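# Stack loose wooden strips onto matching-colour rows

## Task

Every wooden strip lying loose in the gap between the two rows must end up resting on the row that shares its colour, lying flat and aligned with the strips beneath it.

## Robot and tools

Robot: two arms, left_arm and right_arm, each ending in a five-finger hand (left_arm has a left hand, the mirror image of the right hand on right_arm). Cameras: cam_high (fixed, scene frame), cam_left_wrist and cam_right_wrist (on the wrists), each 672x504. A post stands behind the arms. Loose objects may occasionally get nudged by an outside push.

Frames. The scene frame has its origin at table height, midway between the nominal arm bases; +z up, +x out over the table, +y toward left_arm (left/right do not match image sides). Actual bases: left_arm at (-0.009, +0.266, +0.012) m, right_arm at (-0.013, -0.320, +0.035) m, slightly yawed. Reported end_effector_position and end_effector_quat_wxyz for each arm are in that arm's own base frame. Fixed cameras and the table use the scene frame. Pose offsets are taken along the axes of that arm's current Hand target.

Hand point: 0.05 m in front of the palm and 0.15 m out from the wrist face. Its +z runs along straight fingers, +y out of the palm, +x across the palm away from the thumb on the right hand, toward the thumb on the left hand. Straight fingertips reach 0.06-0.07 m past the point along +z and sit 0.06 m behind it along -y. A bracket on the little-finger side of the wrist can strike things. Arms are loose: they often rest 1-3 cm (sometimes 5 cm) off the commanded pose, usually low, and small turns can displace the point noticeably.

Row layout (shared by execute_actions and move): one flat list of 28 numbers, each in [-1, 1], covering both arms even if one is idle. Order: left_arm dx, dy, dz, rx, ry, rz; left hand little, ring, middle, index, thumb_bend, thumb_turn, force_limit, speed; then the same 14 for right_arm. dx..rz are offsets, not poses: they are measured from the arm's Hand target at the start of the action/move, in that target's axes; 1.0 = 0.6 m or 180 degrees; rx, ry, rz form one rotation vector. Zero pose numbers mean no new pose request. Finger numbers are absolute targets: +1 open/straight, -1 closed; thumb_turn +1 beside palm, -1 opposite the fingers. force_limit maps -1..+1 to about 0..10 N (0..15 N for the two thumb motors); speed rises linearly from near zero at -1 to full at +0.48. There is no 'unchanged' value for hand numbers: repeat the last sent eight for that hand (or its hand_measured plus settings if none sent yet).

execute_actions(actions, cameras): actions is a list of actions; each action is a list of up to 15 rows, one per 1/30 s step; a short action holds its final row to step 15. Every row in an action counts from the same start pose, so a repeated offset in a later action moves further. Images return only for an empty actions list or when cameras asks.

move(target, speed, blend, blocking, cameras): target is one 28-number row or a list of up to 15 rows; every row's offsets count from the Hand targets at the start of the move, not from the previous row. Straight-line paths, all ending together, capped at 10 s. speed in m/s, 0.002-4.3, default 0.25 (turns at twice that in rad/s), one value or one per target. blend in metres rounds corners; 0 means stop at each. blocking=false returns after about 0.5 s while motion continues. Paths ignore obstacles and the other arm; faster moves hit harder and overshoot more. The 'move:' line reports done, off_target, moving, held or fault and any limits (paced = pose clipped, held = steps withheld).

wait(seconds): 0-3600, sends nothing new, lets a running move continue. stop(): brakes a running move. zoom_image(camera, region): region [x0, y0, x1, y1] in pixels of that camera's latest image, at most 504x504. show_instructions(): shows the reference pages. finished_scene(scene=1): ends the scene irrevocably.

Results: Hand target is the last commanded pose after clipping (orientation is clipped within 40 degrees of measured). The hand may rest short; a further execute_actions call with zero pose numbers re-requests it, or send the remaining gap as an offset. hand_measured, hand_stopped_by (moving, target, force, stalled, fault) and hand_load_n list six values in motor order; a lost grip shows as load near 0. Joint torques, velocities and motor temperature lines may appear; MOTOR HOT means ease off before an over-temperature fault drops the arm.

Gripping: with thumb turned in front, the hand closes on objects about 0.035-0.065 m thick; thumb tip against index pad can pinch light thin items. For gentle grips close with speed at -0.94 or below. To loosen, send targets more open than hand_measured.

Avoid: dropping strips even a few mm, releasing moving parts, hard hits on the table, post or rows, pressing the arms or hands into each other, anything falling off the table, and over-straining fingers. Place each strip down gently, flat and aligned, then release.

Each tool is called after "Call:" by a JSON object that holds its "api" and its "payload", one argument or row to a line.

Reference images:

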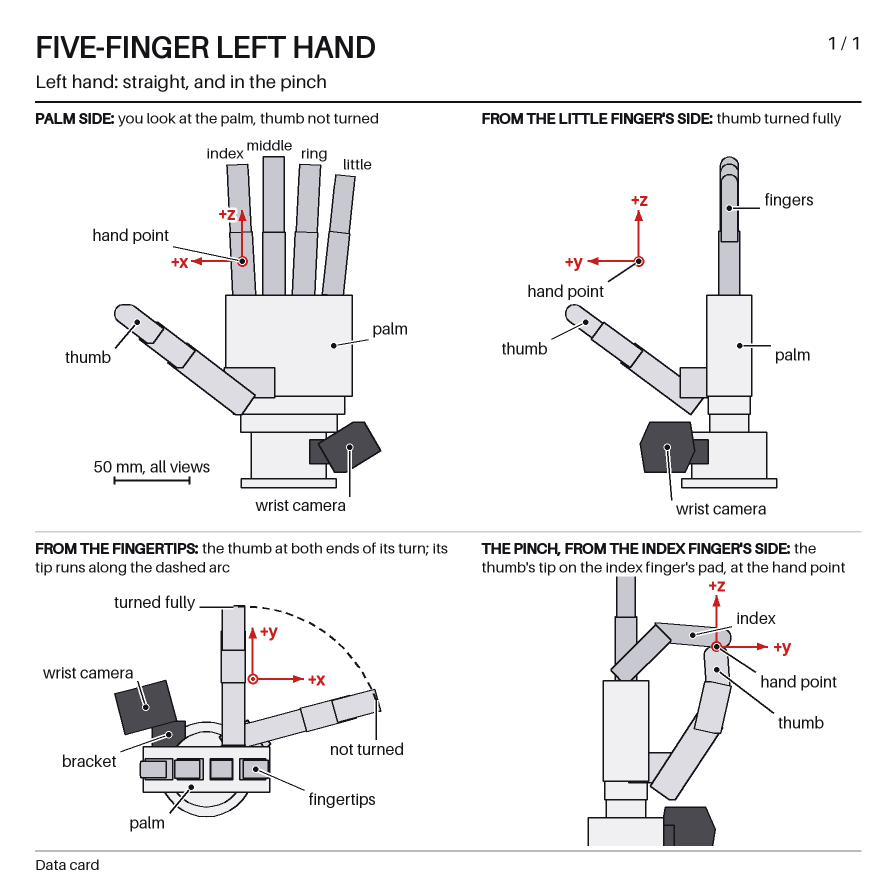

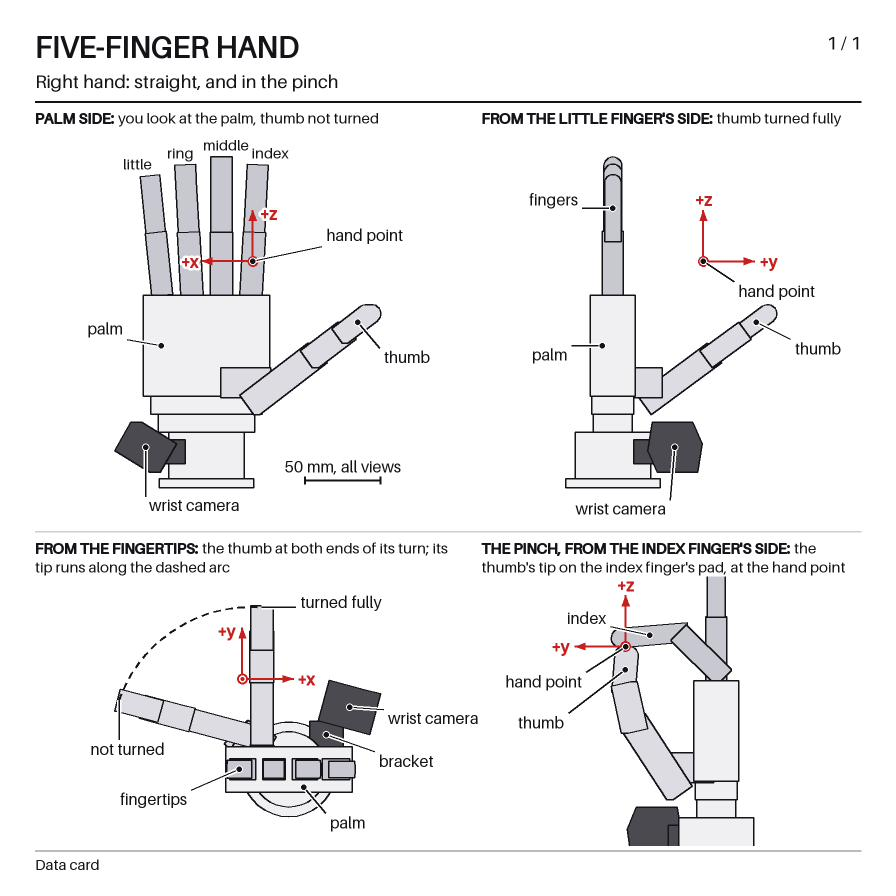

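## Session

Call:
{"api": "execute_actions", "payload": {
  "actions": []
}}

Scene clock: 0.00 s.
left_arm: end_effector_position=(+0.6479, -0.2132, +0.2254) hand_measured=(+1.000, +1.000, +1.000, +1.000, +1.000, +1.000) hand_load_n=(+0.0, +0.0, +0.0, +0.0, +0.0, +0.0) hand_stopped_by=(target, target, target, target, target, target) hand_force_limit=0.00 hand_speed=-0.80 end_effector_quat_wxyz=(+0.394, +0.914, +0.030, -0.090) | right_arm: end_effector_position=(+0.6852, +0.1328, +0.2603) hand_measured=(+1.000, +1.000, +1.000, +1.000, +1.000, +1.000) hand_load_n=(+0.0, +0.0, +0.0, +0.0, -0.5, +0.0) hand_stopped_by=(target, target, target, target, target, target) hand_force_limit=0.00 hand_speed=-0.80 end_effector_quat_wxyz=(-0.131, +0.936, -0.243, +0.219)
Joint positions: left_arm=[-0.047 2.092 2.005 -1.641 0.821 -1.614] | right_arm=[0.217 2.021 2.241 -1.277 -0.033 -0.836]
Joint velocities: within noise
Joint torques (N m): no reading
Heat: left arm: hottest waist 29 °C; right arm: hottest shoulder 32 °C.
Hand target: left_arm +0.6516, -0.2181, +0.2463; +0.398, +0.915, +0.015, -0.068 | right_arm +0.6921, +0.1307, +0.2783; -0.141, +0.930, -0.241, +0.237

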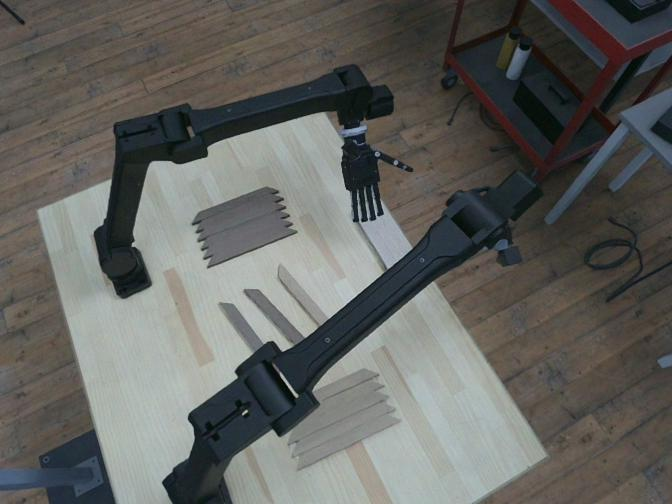

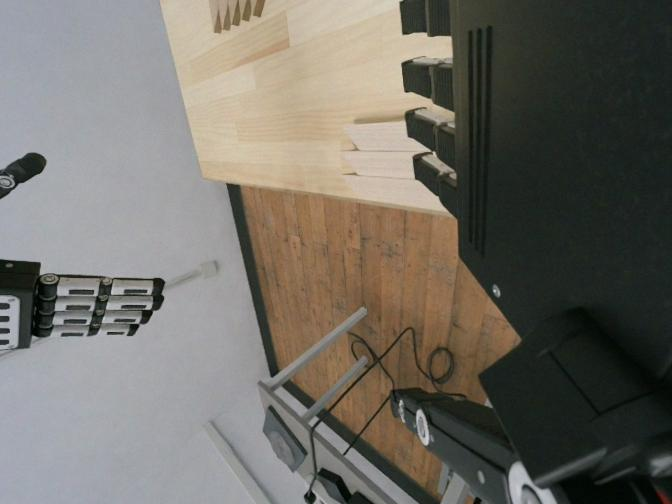

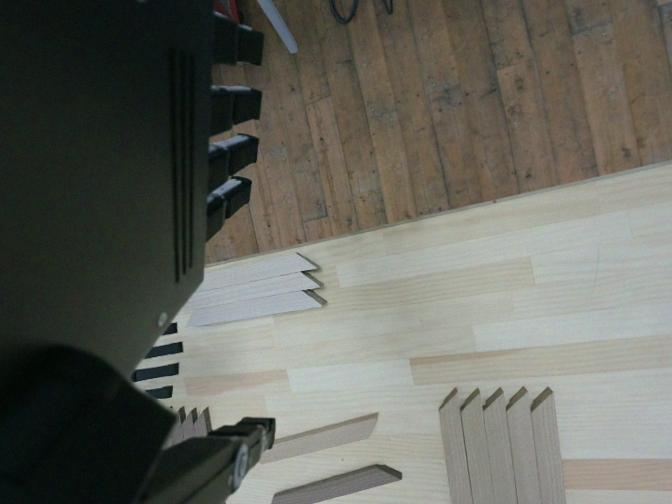

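Call:
{"api": "zoom_image", "payload": {
  "camera": "cam_high",
  "region": [170, 170, 430, 370]
}}

Call:
{"api": "zoom_image", "payload": {
  "camera": "cam_high",
  "region": [200, 290, 430, 490]
}}

Call:
{"api": "zoom_image", "payload": {
  "camera": "cam_right_wrist",
  "region": [170, 240, 600, 504]
}}

Scaled by 1.938 from the camera's image (finer frame: 960x720).

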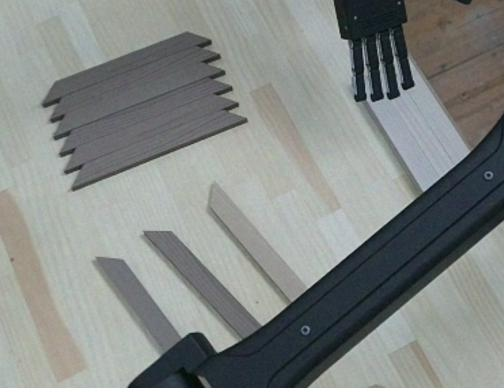

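Scaled by 2.191 from the camera's image (finer frame: 960x720).

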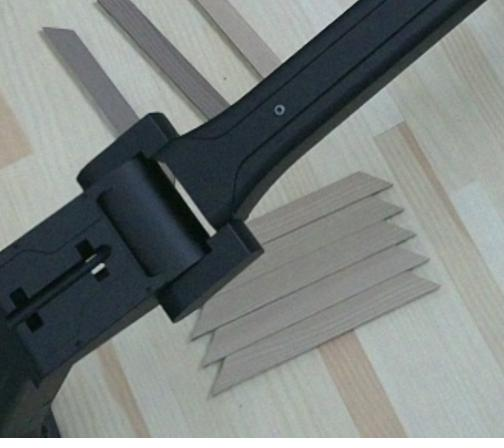

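Scaled by 1.172 from the camera's image (finer frame: 960x720).

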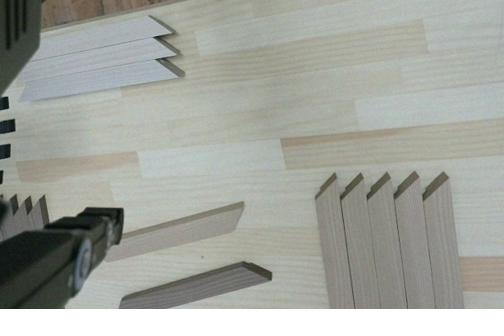

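Call:
{"api": "move", "payload": {
  "target": [-0.931,-0.708,-0.830,0.4854,0.0446,0.0547,1,1,1,1,1,1,0,-0.8,-0.1928,0.969,-0.6565,-0.083,0.3057,0.6168,1,1,1,1,1,1,0,-0.8],
  "cameras": ["all"]
}}

Scene clock: 262.43 s.
left_arm: end_effector_position=(+0.1206, +0.4434, +0.3491) hand_measured=(+1.000, +1.000, +1.000, +1.000, +1.000, +1.000) hand_load_n=(+0.0, +0.0, +0.0, +0.0, +0.0, +0.0) hand_stopped_by=(target, target, target, target, target, target) hand_force_limit=0.00 hand_speed=-0.80 end_effector_quat_wxyz=(-0.330, +0.940, -0.081, +0.031) | right_arm: end_effector_position=(+0.1774, -0.3486, +0.3226) hand_measured=(+1.000, +1.000, +1.000, +1.000, +1.000, +1.000) hand_load_n=(+0.0, +0.0, +0.0, +0.0, +0.0, +0.0) hand_stopped_by=(target, target, target, target, target, target) hand_force_limit=0.00 hand_speed=-0.80 end_effector_quat_wxyz=(+0.052, -0.175, +0.932, -0.314)
Joint positions: left_arm=[1.371 1.244 1.468 -1.119 -0.014 -0.023] | right_arm=[-1.165 1.074 1.278 -1.127 0.033 0.023]
Joint torques (N m): left_arm=[0.21 -6.07 8.75 2.15 0.13 0.1] | right_arm=[0.44 -4.01 11.66 1.28 -0.27 0.03]
Heat: left arm: hottest elbow 37 °C; right arm: hottest elbow 39 °C.
Hand target: left_arm +0.1197, +0.4504, +0.3499; -0.340, +0.936, -0.082, +0.029 | right_arm +0.1801, -0.3584, +0.3499; +0.059, -0.163, +0.925, -0.337
Off the commanded pose: left_arm 0.007 m, 1 deg | right_arm 0.029 m, 3 deg.
move: off_target (right_arm)
cam_left_wrist: T_world_to_cam=[[0.37432, 0.69294, 0.61621, -0.56613], [0.7207, -0.63555, 0.27689, 0.09498], [0.5835, 0.34046, -0.7373, 0.15219]] pos_world=[0.05465, 0.40084, 0.43477]
cam_right_wrist: T_world_to_cam=[[-0.50748, 0.6125, -0.60606, 0.5031], [0.61591, 0.74973, 0.24197, 0.07639], [0.60259, -0.25049, -0.75772, 0.16497]] pos_world=[0.10885, -0.3241, 0.41143]

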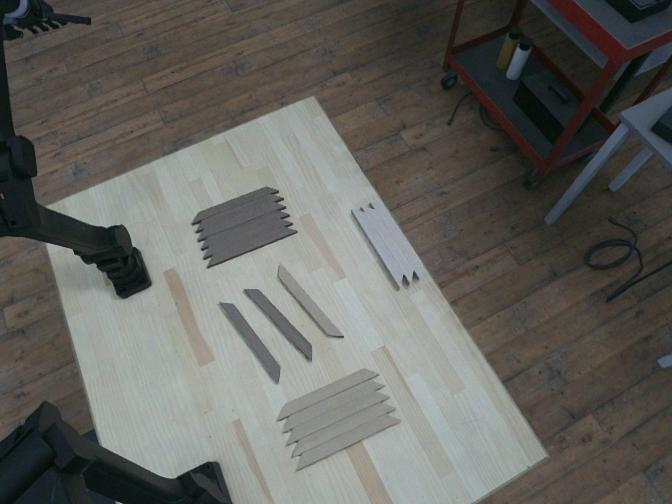

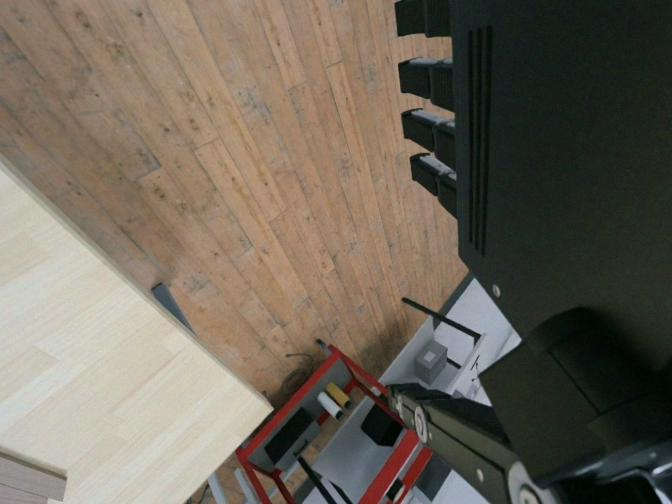

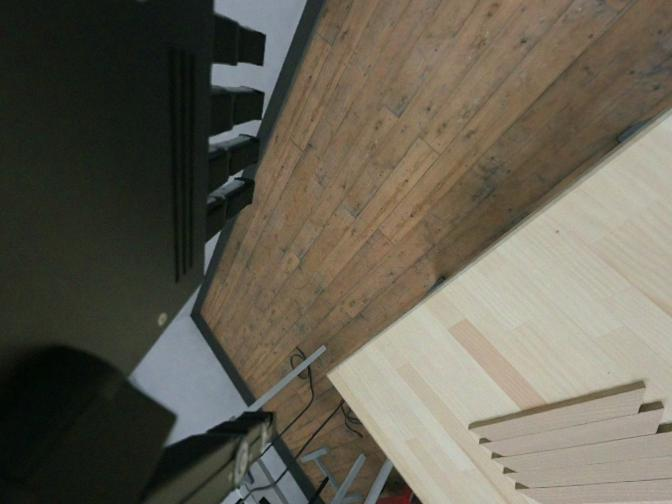

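Call:
{"api": "zoom_image", "payload": {
  "camera": "cam_high",
  "region": [180, 170, 360, 305]
}}

Call:
{"api": "zoom_image", "payload": {
  "camera": "cam_high",
  "region": [210, 255, 370, 375]
}}

Call:
{"api": "zoom_image", "payload": {
  "camera": "cam_high",
  "region": [250, 350, 420, 480]
}}

Scaled by 2.800 from the camera's image (finer frame: 960x720).

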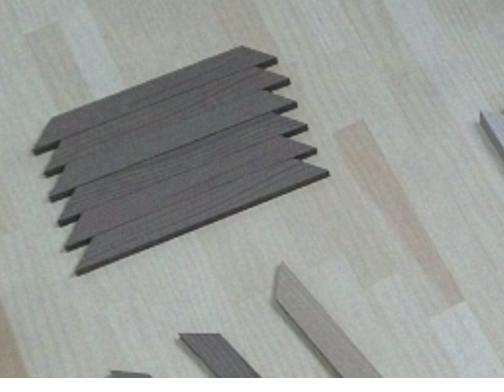

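Scaled by 3.150 from the camera's image (finer frame: 960x720).

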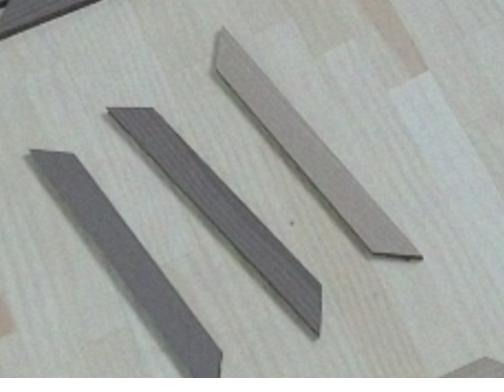

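Scaled by 2.965 from the camera's image (finer frame: 960x720).

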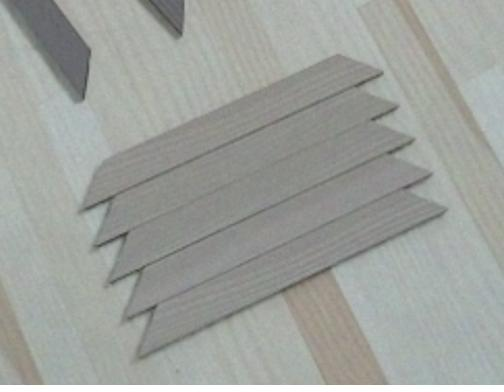

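Call:
{"api": "move", "payload": {
  "target": [
    [0,0,0,0,0,0,1,1,1,1,1,1,0,-0.8,-0.503,0.3128,-0.1107,0.0495,-0.2557,-0.2557,1,1,0.3,0.3,0.7,-1,0,-0.3],
    [0,0,0,0,0,0,1,1,1,1,1,1,0,-0.8,-0.5572,0.9735,-0.3603,0.0745,-0.3718,-0.3289,1,1,0.3,0.3,0.7,-1,0,-0.3]
  ],
  "blend": 0.08,
  "cameras": ["all"]
}}

Scene clock: 370.63 s.
left_arm: end_effector_position=(+0.1205, +0.4433, +0.3491) hand_measured=(+1.000, +1.000, +1.000, +1.000, +1.000, +1.000) hand_load_n=(+0.0, +0.0, +0.0, +0.0, +0.0, -0.5) hand_stopped_by=(target, target, target, target, target, target) hand_force_limit=0.00 hand_speed=-0.80 end_effector_quat_wxyz=(-0.330, +0.940, -0.082, +0.030) | right_arm: end_effector_position=(+0.2866, +0.2963, +0.1260) hand_measured=(+1.000, +1.000, +0.300, +0.300, +0.700, -1.000) hand_load_n=(+0.0, +0.0, +0.0, +0.0, +0.0, +0.0) hand_stopped_by=(target, target, target, target, target, target) hand_force_limit=0.00 hand_speed=-0.30 end_effector_quat_wxyz=(-0.370, +0.728, -0.509, +0.274)
Joint positions: left_arm=[1.371 1.244 1.468 -1.119 -0.014 -0.022] | right_arm=[0.911 1.03 0.614 -0.287 0.47 0.339]
Joint torques (N m): left_arm=[0.21 -6.07 8.72 2.19 0.13 0.1] | right_arm=[1.44 -3.72 8.5 2.48 0.54 0.03]
Heat: left arm: hottest elbow 38 °C; right arm: hottest elbow 47 °C.
Hand target: left_arm +0.1197, +0.4504, +0.3499; -0.340, +0.936, -0.082, +0.029 | right_arm +0.2940, +0.3070, +0.1402; -0.389, +0.716, -0.510, +0.277
Off the commanded pose: left_arm 0.007 m, 1 deg | right_arm 0.019 m, 3 deg.
move: off_target (right_arm)
cam_left_wrist: T_world_to_cam=[[0.37565, 0.69245, 0.61595, -0.56589], [0.72026, -0.63637, 0.27614, 0.09566], [0.58319, 0.33991, -0.7378, 0.15265]] pos_world=[0.05465, 0.40084, 0.43477]
cam_right_wrist: T_world_to_cam=[[-0.41611, -0.42683, -0.80291, 0.35104], [-0.78224, 0.61823, 0.07674, 0.03379], [0.46363, 0.66001, -0.59113, -0.13923]] pos_world=[0.23705, 0.22084, 0.19695]

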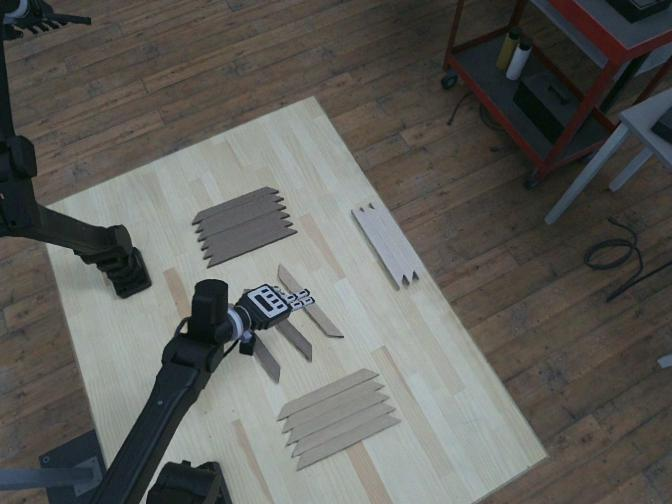

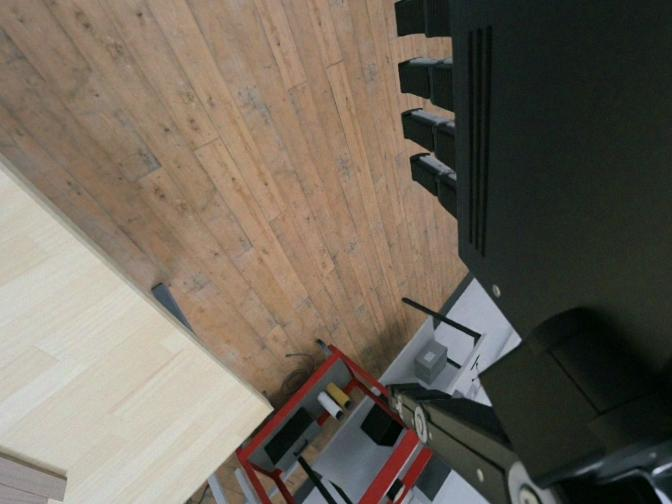

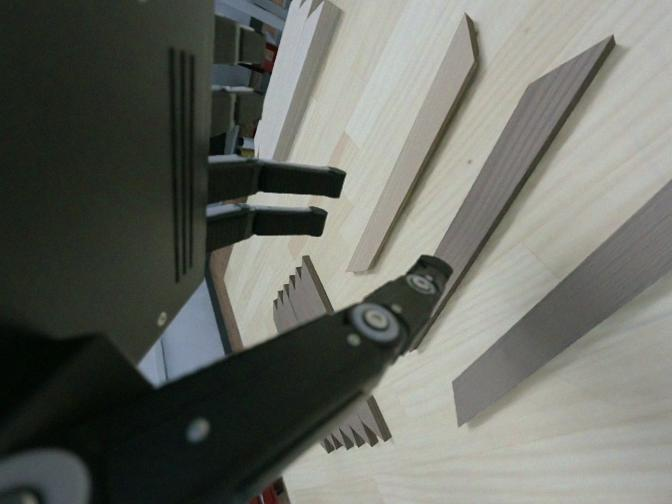

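Call:
{"api": "zoom_image", "payload": {
  "camera": "cam_right_wrist",
  "region": [210, 20, 630, 440]
}}

Scaled by 1.200 from the camera's image (finer frame: 960x720).

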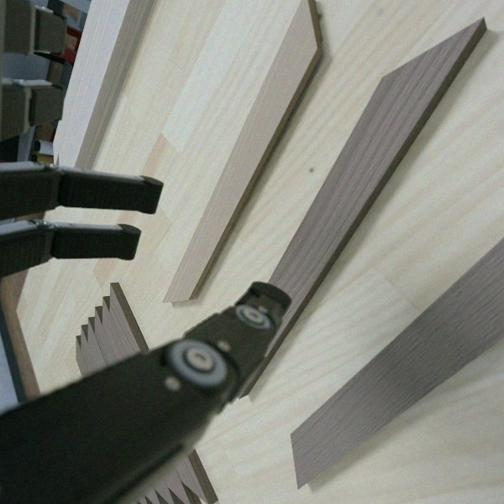

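Call:
{"api": "move", "payload": {
  "target": [0,0,0,0,0,0,1,1,1,1,1,1,0,-0.8,-0.028,0.1115,0.122,0.01,0,0,1,1,0.3,0.3,0.7,-1,0,-0.3],
  "speed": 0.12,
  "cameras": ["all"]
}}

Call:
{"api": "zoom_image", "payload": {
  "camera": "cam_right_wrist",
  "region": [210, 20, 630, 440]
}}

Scene clock: 422.53 s.
left_arm: end_effector_position=(+0.1205, +0.4433, +0.3491) hand_measured=(+1.000, +1.000, +1.000, +1.000, +1.000, +1.000) hand_load_n=(+0.0, +0.0, +0.0, +0.0, +0.0, -0.5) hand_stopped_by=(target, target, target, target, target, target) hand_force_limit=0.00 hand_speed=-0.80 end_effector_quat_wxyz=(-0.330, +0.940, -0.082, +0.030) | right_arm: end_effector_position=(+0.3118, +0.3229, +0.0394) hand_measured=(+1.000, +1.000, +0.300, +0.300, +0.700, -1.000) hand_load_n=(+0.0, +0.0, -0.5, +0.0, +0.0, +0.0) hand_stopped_by=(target, target, target, target, target, target) hand_force_limit=0.00 hand_speed=-0.30 end_effector_quat_wxyz=(-0.388, +0.713, -0.511, +0.283)
Joint positions: left_arm=[1.371 1.244 1.468 -1.119 -0.014 -0.022] | right_arm=[0.911 1.326 0.525 0.145 0.489 0.339]
Joint torques (N m): left_arm=[0.15 -6.12 8.73 2.18 0.13 0.09] | right_arm=[2.02 -6.42 5.75 2.65 0.48 -0.08]
Heat: left arm: hottest elbow 38 °C; right arm: hottest elbow 41 °C.
Hand target: left_arm +0.1197, +0.4504, +0.3499; -0.340, +0.936, -0.082, +0.029 | right_arm +0.3121, +0.3311, +0.0443; -0.400, +0.709, -0.506, +0.285
Off the commanded pose: left_arm 0.007 m, 1 deg | right_arm 0.010 m, 2 deg.
move: done
cam_left_wrist: T_world_to_cam=[[0.37565, 0.69245, 0.61595, -0.56589], [0.72026, -0.63637, 0.27614, 0.09566], [0.58319, 0.33991, -0.7378, 0.15265]] pos_world=[0.05465, 0.40084, 0.43477]
cam_right_wrist: T_world_to_cam=[[-0.39067, -0.39608, -0.83096, 0.28654], [-0.77607, 0.62719, 0.06591, 0.03925], [0.49507, 0.67063, -0.55241, -0.23442]] pos_world=[0.25846, 0.24608, 0.10602]

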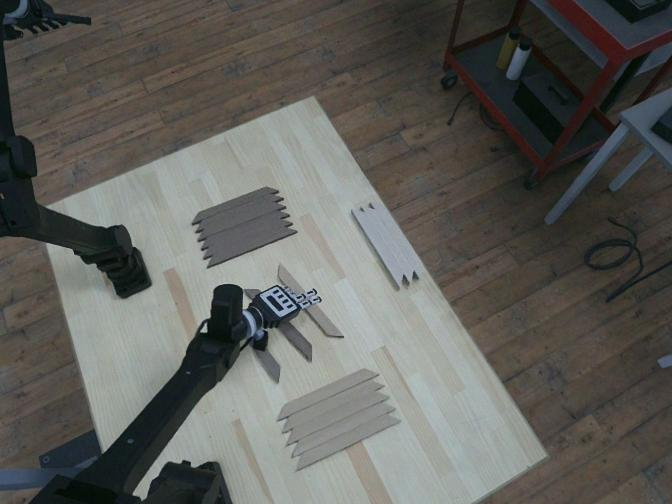

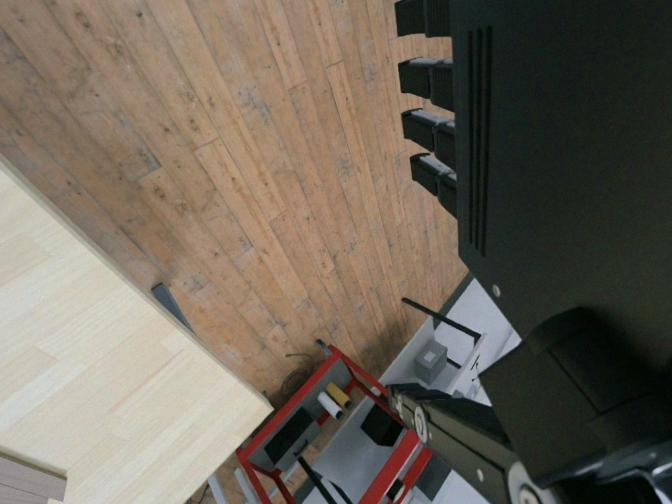

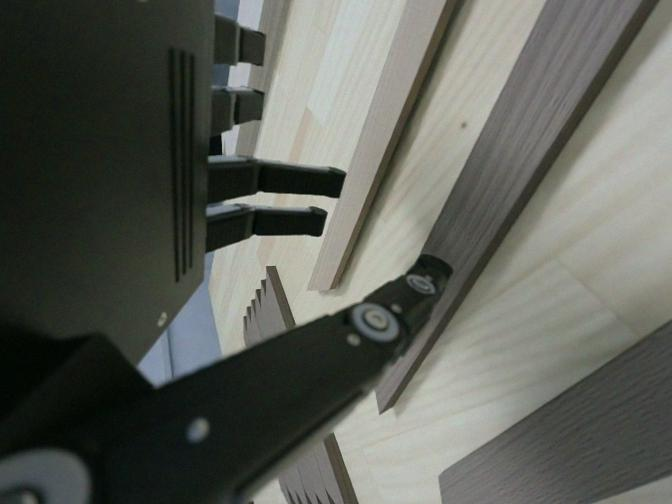

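Scaled by 1.200 from the camera's image (finer frame: 960x720).

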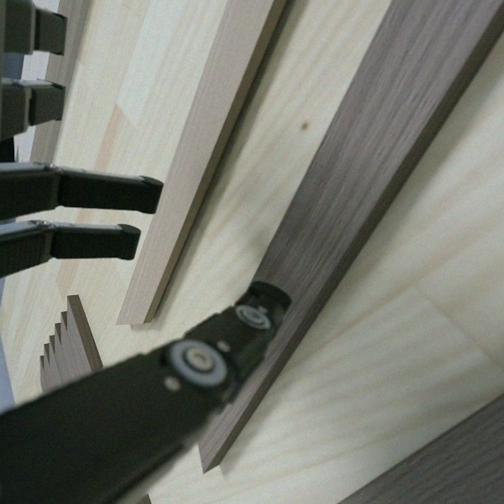

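Call:
{"api": "zoom_image", "payload": {
  "camera": "cam_right_wrist",
  "region": [420, 80, 640, 245]
}}

Call:
{"api": "zoom_image", "payload": {
  "camera": "cam_right_wrist",
  "region": [330, 240, 530, 440]
}}

Scaled by 2.291 from the camera's image (finer frame: 960x720).

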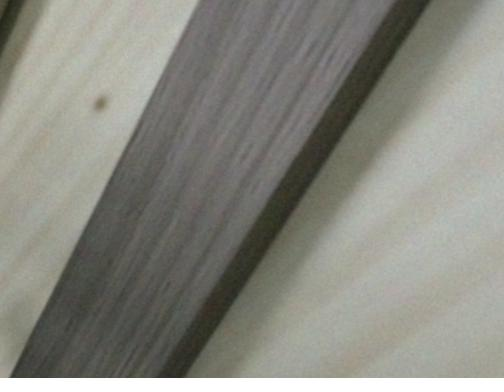

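Scaled by 2.520 from the camera's image (finer frame: 960x720).

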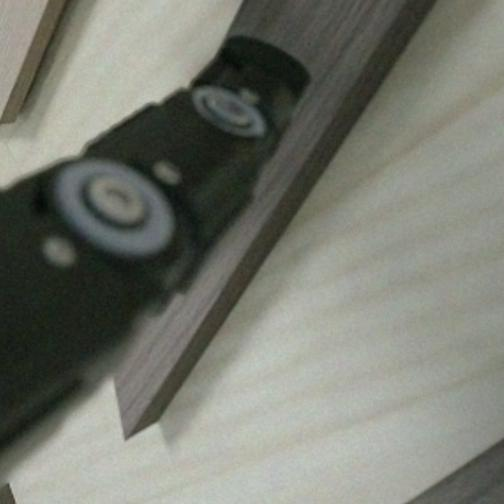

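Call:
{"api": "move", "payload": {
  "target": [0,0,0,0,0,0,1,1,1,1,1,1,0,-0.8,0,0.0493,0.0183,0,0,0,1,1,0.3,0.3,0.7,-1,0,-0.3],
  "speed": 0.06,
  "cameras": ["cam_high","cam_right_wrist"]
}}

Call:
{"api": "zoom_image", "payload": {
  "camera": "cam_right_wrist",
  "region": [250, 60, 670, 480]
}}

Scene clock: 506.50 s.
left_arm: end_effector_position=(+0.1205, +0.4433, +0.3491) hand_measured=(+1.000, +1.000, +1.000, +1.000, +1.000, +1.000) hand_load_n=(+0.0, +0.0, +0.0, +0.0, -0.5, +0.0) hand_stopped_by=(target, target, target, target, target, target) hand_force_limit=0.00 hand_speed=-0.80 end_effector_quat_wxyz=(-0.330, +0.940, -0.082, +0.030) | right_arm: end_effector_position=(+0.3078, +0.3197, +0.0090) hand_measured=(+1.000, +1.000, +0.300, +0.300, +0.700, -1.000) hand_load_n=(+0.0, +0.0, +0.0, +0.0, +0.0, +0.0) hand_stopped_by=(target, target, target, target, target, target) hand_force_limit=0.00 hand_speed=-0.30 end_effector_quat_wxyz=(-0.388, +0.713, -0.510, +0.285)
Joint positions: left_arm=[1.371 1.244 1.468 -1.119 -0.014 -0.022] | right_arm=[0.917 1.409 0.482 0.269 0.496 0.339]
Joint torques (N m): left_arm=[0.21 -6.07 8.69 2.18 0.13 0.1] | right_arm=[2.43 -5.95 5.03 2.44 0.46 -0.03]
Heat: left arm: hottest elbow 38 °C; right arm: hottest elbow 35 °C.
Hand target: left_arm +0.1197, +0.4504, +0.3499; -0.340, +0.936, -0.082, +0.029 | right_arm +0.3065, +0.3292, +0.0133; -0.400, +0.709, -0.506, +0.285
Off the commanded pose: left_arm 0.007 m, 1 deg | right_arm 0.010 m, 2 deg.
move: done
cam_right_wrist: T_world_to_cam=[[-0.38834, -0.39953, -0.8304, 0.25886], [-0.77627, 0.62743, 0.06115, 0.04015], [0.49658, 0.66836, -0.5538, -0.24681]] pos_world=[0.25426, 0.24319, 0.07582]

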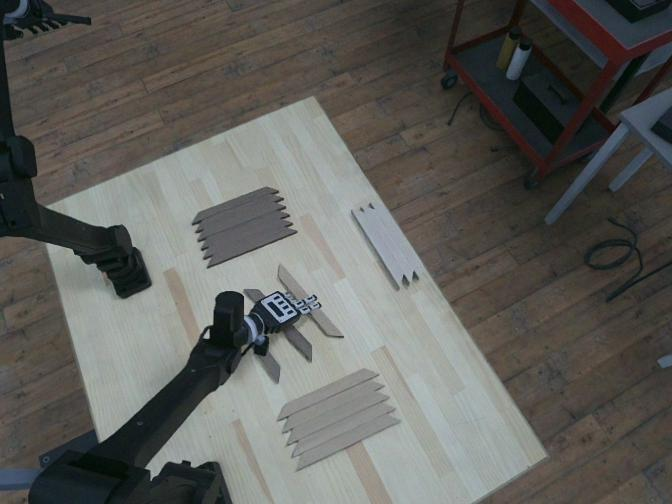

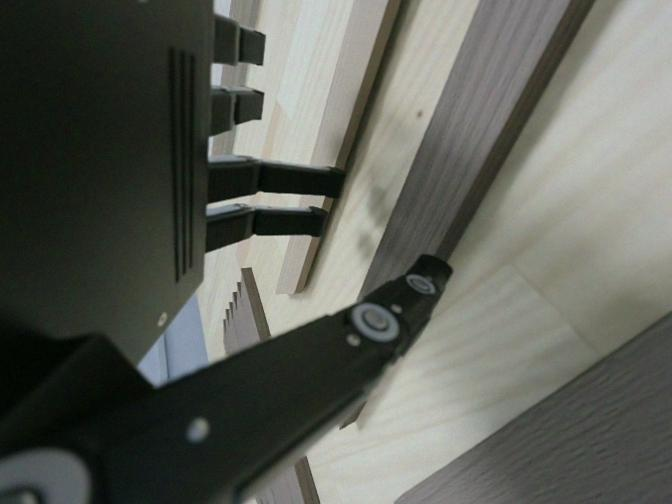

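Scaled by 1.200 from the camera's image (finer frame: 960x720).

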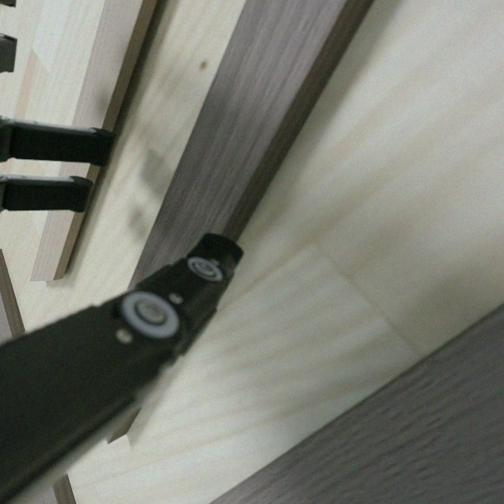

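Call:
{"api": "zoom_image", "payload": {
  "camera": "cam_right_wrist",
  "region": [340, 60, 540, 280]
}}

Scaled by 2.291 from the camera's image (finer frame: 960x720).

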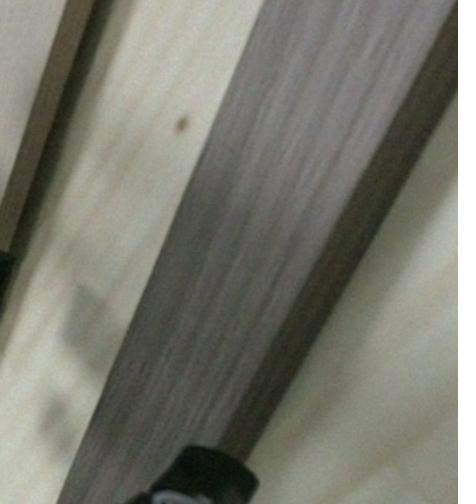

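Call:
{"api": "move", "payload": {
  "target": [0,0,0,0,0,0,1,1,1,1,1,1,0,-0.8,0,0.0375,0.0168,0,0,0,1,1,0.3,0.3,0.6,-1,0,-0.3],
  "speed": 0.04,
  "cameras": ["cam_high","cam_right_wrist"]
}}

Call:
{"api": "zoom_image", "payload": {
  "camera": "cam_right_wrist",
  "region": [250, 60, 570, 380]
}}

Scene clock: 548.20 s.
left_arm: end_effector_position=(+0.1205, +0.4433, +0.3491) hand_measured=(+1.000, +1.000, +1.000, +1.000, +1.000, +1.000) hand_load_n=(-0.5, -0.5, +0.0, +0.0, +0.0, +0.0) hand_stopped_by=(target, target, target, target, target, target) hand_force_limit=0.00 hand_speed=-0.80 end_effector_quat_wxyz=(-0.330, +0.940, -0.082, +0.030) | right_arm: end_effector_position=(+0.3067, +0.3194, -0.0094) hand_measured=(+1.000, +1.000, +0.300, +0.300, +0.600, -1.000) hand_load_n=(+0.0, +0.0, -3.0, +0.0, +0.0, +0.0) hand_stopped_by=(target, target, target, target, target, target) hand_force_limit=0.00 hand_speed=-0.30 end_effector_quat_wxyz=(-0.392, +0.711, -0.506, +0.290)
Joint positions: left_arm=[1.371 1.244 1.468 -1.119 -0.014 -0.022] | right_arm=[0.924 1.476 0.457 0.375 0.509 0.331]
Joint torques (N m): left_arm=[0.15 -6.12 8.75 2.15 0.13 0.09] | right_arm=[2.32 -6.07 4.41 2.48 0.11 0.01]
Heat: left arm: hottest elbow 38 °C; right arm: hottest elbow 34 °C.
Hand target: left_arm +0.1197, +0.4504, +0.3499; -0.340, +0.936, -0.082, +0.029 | right_arm +0.3036, +0.3282, -0.0112; -0.400, +0.709, -0.506, +0.285
Off the commanded pose: left_arm 0.007 m, 1 deg | right_arm 0.009 m, 1 deg.
move: done
cam_right_wrist: T_world_to_cam=[[-0.37399, -0.40002, -0.83673, 0.23877], [-0.77841, 0.62587, 0.04871, 0.0417], [0.5042, 0.66953, -0.54544, -0.25895]] pos_world=[0.25232, 0.24279, 0.05651]

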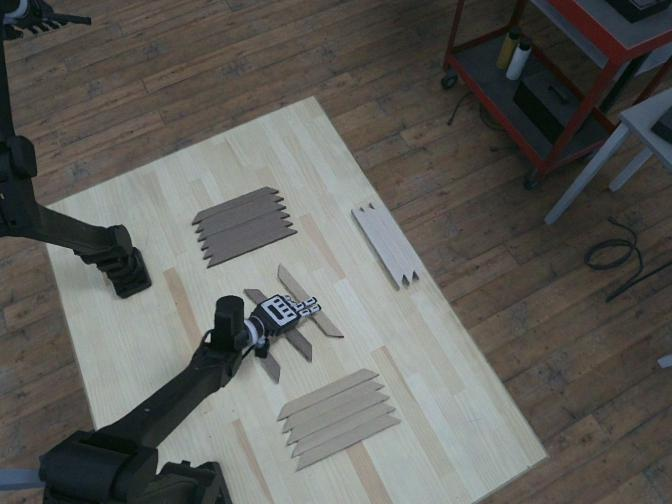

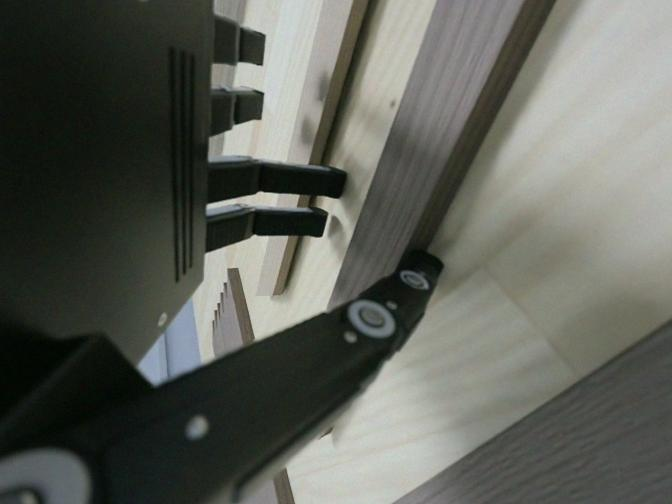

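Scaled by 1.575 from the camera's image (finer frame: 960x720).

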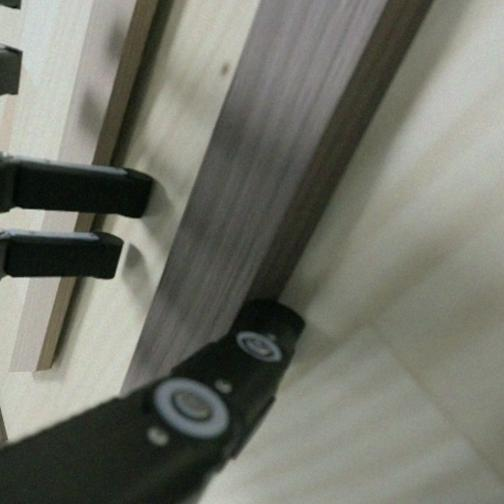

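Call:
{"api": "move", "payload": {
  "target": [0,0,0,0,0,0,1,1,1,1,1,1,0,-0.8,0,-0.004,-0.003,0,0,0,1,0.3,1,0.3,0.6,-1,0,-0.3],
  "speed": 0.04,
  "cameras": ["cam_right_wrist"]
}}

Call:
{"api": "zoom_image", "payload": {
  "camera": "cam_right_wrist",
  "region": [200, 60, 520, 380]
}}

Scene clock: 590.33 s.
left_arm: end_effector_position=(+0.1205, +0.4433, +0.3491) hand_measured=(+1.000, +1.000, +1.000, +1.000, +1.000, +1.000) hand_load_n=(+0.0, +0.0, +0.0, +0.0, +0.0, +0.0) hand_stopped_by=(target, target, target, target, target, target) hand_force_limit=0.00 hand_speed=-0.80 end_effector_quat_wxyz=(-0.330, +0.940, -0.082, +0.030) | right_arm: end_effector_position=(+0.3051, +0.3207, -0.0111) hand_measured=(+1.000, +0.300, +1.000, +0.300, +0.600, -1.000) hand_load_n=(+0.0, +0.0, +0.0, +0.0, +0.0, +0.5) hand_stopped_by=(target, target, target, target, target, target) hand_force_limit=0.00 hand_speed=-0.30 end_effector_quat_wxyz=(-0.392, +0.711, -0.508, +0.287)
Joint positions: left_arm=[1.371 1.244 1.468 -1.119 -0.014 -0.022] | right_arm=[0.927 1.481 0.457 0.375 0.507 0.341]
Joint torques (N m): left_arm=[0.21 -6.01 8.75 2.15 0.14 0.09] | right_arm=[2.9 -7.06 4.57 2.18 0.18 -0.03]
Heat: left arm: hottest elbow 38 °C; right arm: hottest elbow 32 °C.
Hand target: left_arm +0.1197, +0.4504, +0.3499; -0.340, +0.936, -0.082, +0.029 | right_arm +0.3033, +0.3281, -0.0082; -0.400, +0.709, -0.506, +0.285
Off the commanded pose: left_arm 0.007 m, 1 deg | right_arm 0.008 m, 1 deg.
move: done
cam_right_wrist: T_world_to_cam=[[-0.3792, -0.39617, -0.83622, 0.23761], [-0.77775, 0.62607, 0.05608, 0.03954], [0.50131, 0.67163, -0.54552, -0.25968]] pos_world=[0.25104, 0.24378, 0.05481]

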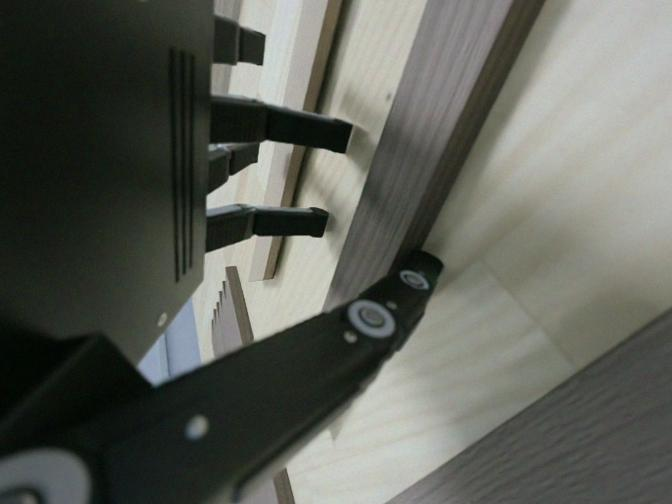

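Scaled by 1.575 from the camera's image (finer frame: 960x720).

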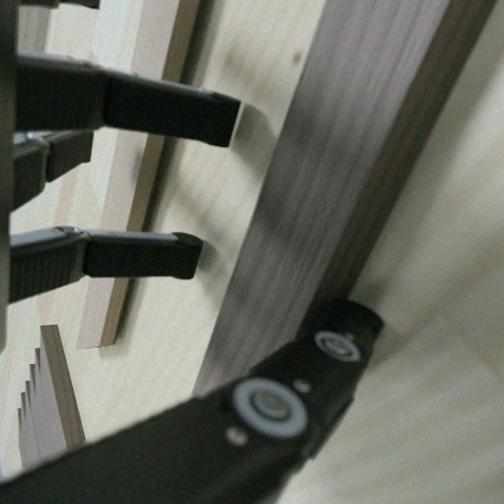

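Call:
{"api": "move", "payload": {
  "target": [0,0,0,0,0,0,1,1,1,1,1,1,0,-0.8,0,0.0085,0.005,0,0,0,1,0.3,1,0.3,0.6,-1,0,-0.3],
  "speed": 0.04,
  "cameras": ["cam_right_wrist"]
}}

Call:
{"api": "zoom_image", "payload": {
  "camera": "cam_right_wrist",
  "region": [280, 80, 500, 300]
}}

Scene clock: 607.97 s.
left_arm: end_effector_position=(+0.1205, +0.4433, +0.3491) hand_measured=(+1.000, +1.000, +1.000, +1.000, +1.000, +1.000) hand_load_n=(+0.0, +0.0, +0.0, +0.0, +0.0, +0.0) hand_stopped_by=(target, target, target, target, target, target) hand_force_limit=0.00 hand_speed=-0.80 end_effector_quat_wxyz=(-0.330, +0.940, -0.082, +0.030) | right_arm: end_effector_position=(+0.3046, +0.3228, -0.0112) hand_measured=(+1.000, +0.300, +1.000, +0.300, +0.600, -1.000) hand_load_n=(+0.0, +0.0, +0.0, +0.0, +1.0, -2.0) hand_stopped_by=(target, target, target, target, target, target) hand_force_limit=0.00 hand_speed=-0.30 end_effector_quat_wxyz=(-0.394, +0.713, -0.503, +0.288)
Joint positions: left_arm=[1.371 1.244 1.468 -1.119 -0.014 -0.022] | right_arm=[0.932 1.485 0.457 0.386 0.507 0.333]
Joint torques (N m): left_arm=[0.15 -6.07 8.75 2.18 0.13 0.1] | right_arm=[2.49 -5.83 4.4 2.65 0.2 0.03]
Heat: left arm: hottest elbow 38 °C; right arm: hottest shoulder 31 °C.
Hand target: left_arm +0.1197, +0.4504, +0.3499; -0.340, +0.936, -0.082, +0.029 | right_arm +0.3032, +0.3281, -0.0141; -0.400, +0.709, -0.506, +0.285
Off the commanded pose: left_arm 0.007 m, 1 deg | right_arm 0.006 m, 1 deg.
move: done
cam_right_wrist: T_world_to_cam=[[-0.37096, -0.40049, -0.83786, 0.23691], [-0.78343, 0.6194, 0.05079, 0.04161], [0.49863, 0.67524, -0.54353, -0.2612]] pos_world=[0.25073, 0.24548, 0.05441]

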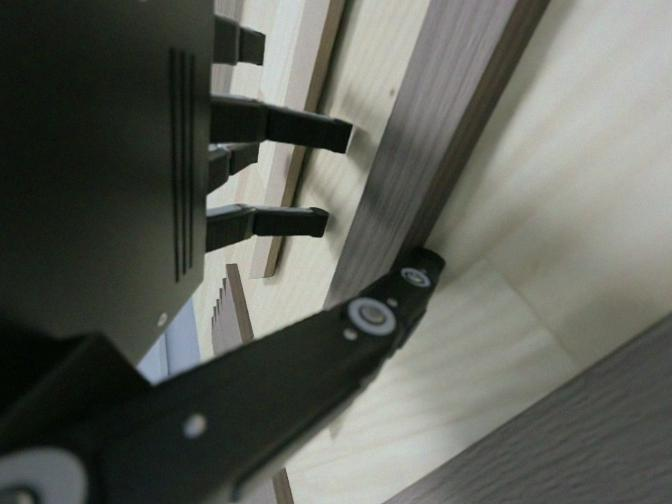

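Scaled by 2.291 from the camera's image (finer frame: 960x720).

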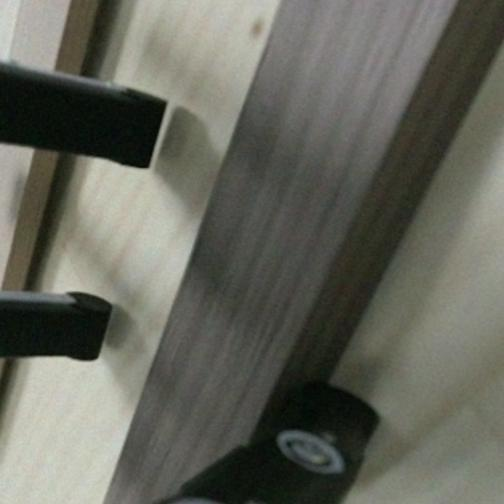

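Call:
{"api": "move", "payload": {
  "target": [0,0,0,0,0,0,1,1,1,1,1,1,0,-0.8,0,-0.0025,-0.0015,0,0,0,1,0.03,1,0.03,0.6,-1,-0.6,-0.8],
  "speed": 0.04,
  "cameras": ["cam_right_wrist"]
}}

Call:
{"api": "zoom_image", "payload": {
  "camera": "cam_right_wrist",
  "region": [280, 80, 500, 300]
}}

Scene clock: 621.30 s.
left_arm: end_effector_position=(+0.1205, +0.4433, +0.3491) hand_measured=(+1.000, +1.000, +1.000, +1.000, +1.000, +1.000) hand_load_n=(-0.5, +0.0, +0.0, +0.0, +0.0, +0.0) hand_stopped_by=(target, target, target, target, target, target) hand_force_limit=0.00 hand_speed=-0.80 end_effector_quat_wxyz=(-0.330, +0.940, -0.082, +0.030) | right_arm: end_effector_position=(+0.3046, +0.3228, -0.0112) hand_measured=(+1.000, +0.030, +1.000, +0.030, +0.600, -1.000) hand_load_n=(+0.0, +0.0, +0.0, +0.0, +1.5, -2.0) hand_stopped_by=(target, target, target, target, target, target) hand_force_limit=-0.60 hand_speed=-0.80 end_effector_quat_wxyz=(-0.394, +0.713, -0.503, +0.288)
Joint positions: left_arm=[1.371 1.244 1.468 -1.119 -0.014 -0.022] | right_arm=[0.932 1.485 0.457 0.386 0.507 0.333]
Joint torques (N m): left_arm=[0.26 -6.01 8.75 2.18 0.13 0.1] | right_arm=[2.26 -5.95 4.33 2.44 0.18 0.04]
Heat: left arm: hottest elbow 38 °C; right arm: hottest shoulder 31 °C.
Hand target: left_arm +0.1197, +0.4504, +0.3499; -0.340, +0.936, -0.082, +0.029 | right_arm +0.3032, +0.3281, -0.0124; -0.400, +0.709, -0.506, +0.285
Off the commanded pose: left_arm 0.007 m, 1 deg | right_arm 0.006 m, 1 deg.
move: done
cam_right_wrist: T_world_to_cam=[[-0.37096, -0.40049, -0.83786, 0.23691], [-0.78343, 0.6194, 0.05079, 0.04161], [0.49863, 0.67524, -0.54353, -0.2612]] pos_world=[0.25073, 0.24548, 0.05441]

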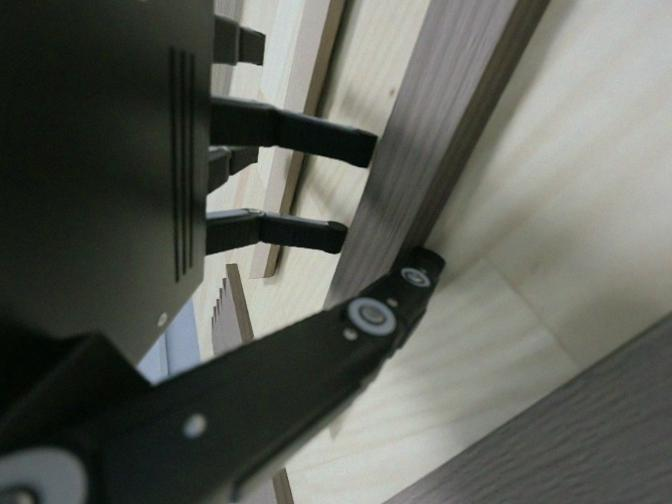

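Scaled by 2.291 from the camera's image (finer frame: 960x720).

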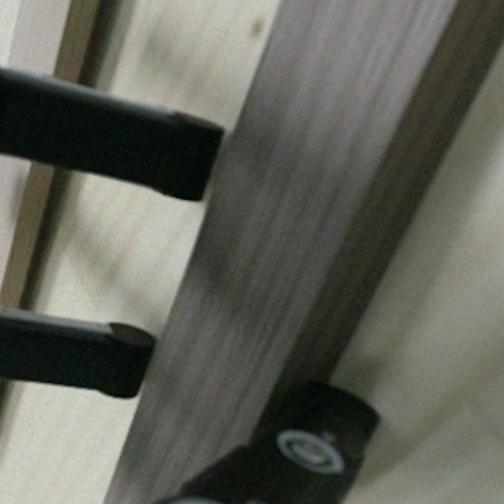

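Call:
{"api": "move", "payload": {
  "target": [0,0,0,0,0,0,1,1,1,1,1,1,0,-0.8,0,0,0,0,0,0,1,0.03,1,0.03,0.0,-1,-0.45,-0.85],
  "speed": 0.04,
  "cameras": ["cam_right_wrist"]
}}

Call:
{"api": "zoom_image", "payload": {
  "camera": "cam_right_wrist",
  "region": [280, 80, 500, 300]
}}

Scene clock: 631.67 s.
left_arm: end_effector_position=(+0.1205, +0.4433, +0.3491) hand_measured=(+1.000, +1.000, +1.000, +1.000, +1.000, +1.000) hand_load_n=(+0.0, +0.0, -0.5, +0.0, +0.0, +0.0) hand_stopped_by=(target, target, target, target, target, target) hand_force_limit=0.00 hand_speed=-0.80 end_effector_quat_wxyz=(-0.330, +0.940, -0.082, +0.030) | right_arm: end_effector_position=(+0.3032, +0.3236, -0.0130) hand_measured=(+1.000, +0.030, +1.000, +0.030, +0.374, -1.000) hand_load_n=(+0.0, +1.5, +0.0, +0.0, +4.0, +0.0) hand_stopped_by=(target, target, target, target, force, target) hand_force_limit=-0.45 hand_speed=-0.85 end_effector_quat_wxyz=(-0.394, +0.713, -0.505, +0.286)
Joint positions: left_arm=[1.371 1.244 1.468 -1.119 -0.014 -0.022] | right_arm=[0.935 1.49 0.457 0.386 0.507 0.339]
Joint torques (N m): left_arm=[0.21 -6.07 8.73 2.17 0.13 0.1] | right_arm=[1.55 -6.65 4.29 2.47 0.24 0.01]
Heat: left arm: hottest elbow 38 °C; right arm: hottest shoulder 31 °C.
Hand target: left_arm +0.1197, +0.4504, +0.3499; -0.340, +0.936, -0.082, +0.029 | right_arm +0.3032, +0.3281, -0.0124; -0.400, +0.709, -0.506, +0.285
Off the commanded pose: left_arm 0.007 m, 1 deg | right_arm 0.005 m, 1 deg.
move: done
cam_right_wrist: T_world_to_cam=[[-0.37472, -0.39941, -0.83669, 0.23606], [-0.78306, 0.61951, 0.05496, 0.04007], [0.49639, 0.67578, -0.54491, -0.2615]] pos_world=[0.24964, 0.24618, 0.05281]

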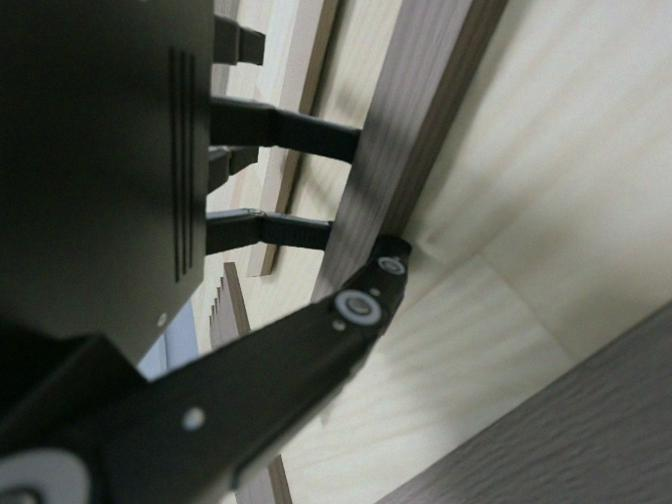

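Scaled by 2.291 from the camera's image (finer frame: 960x720).

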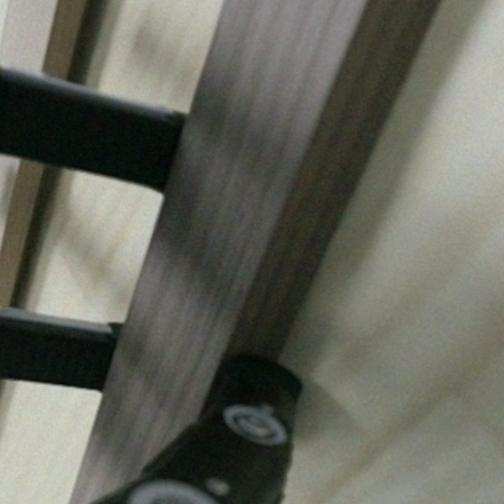

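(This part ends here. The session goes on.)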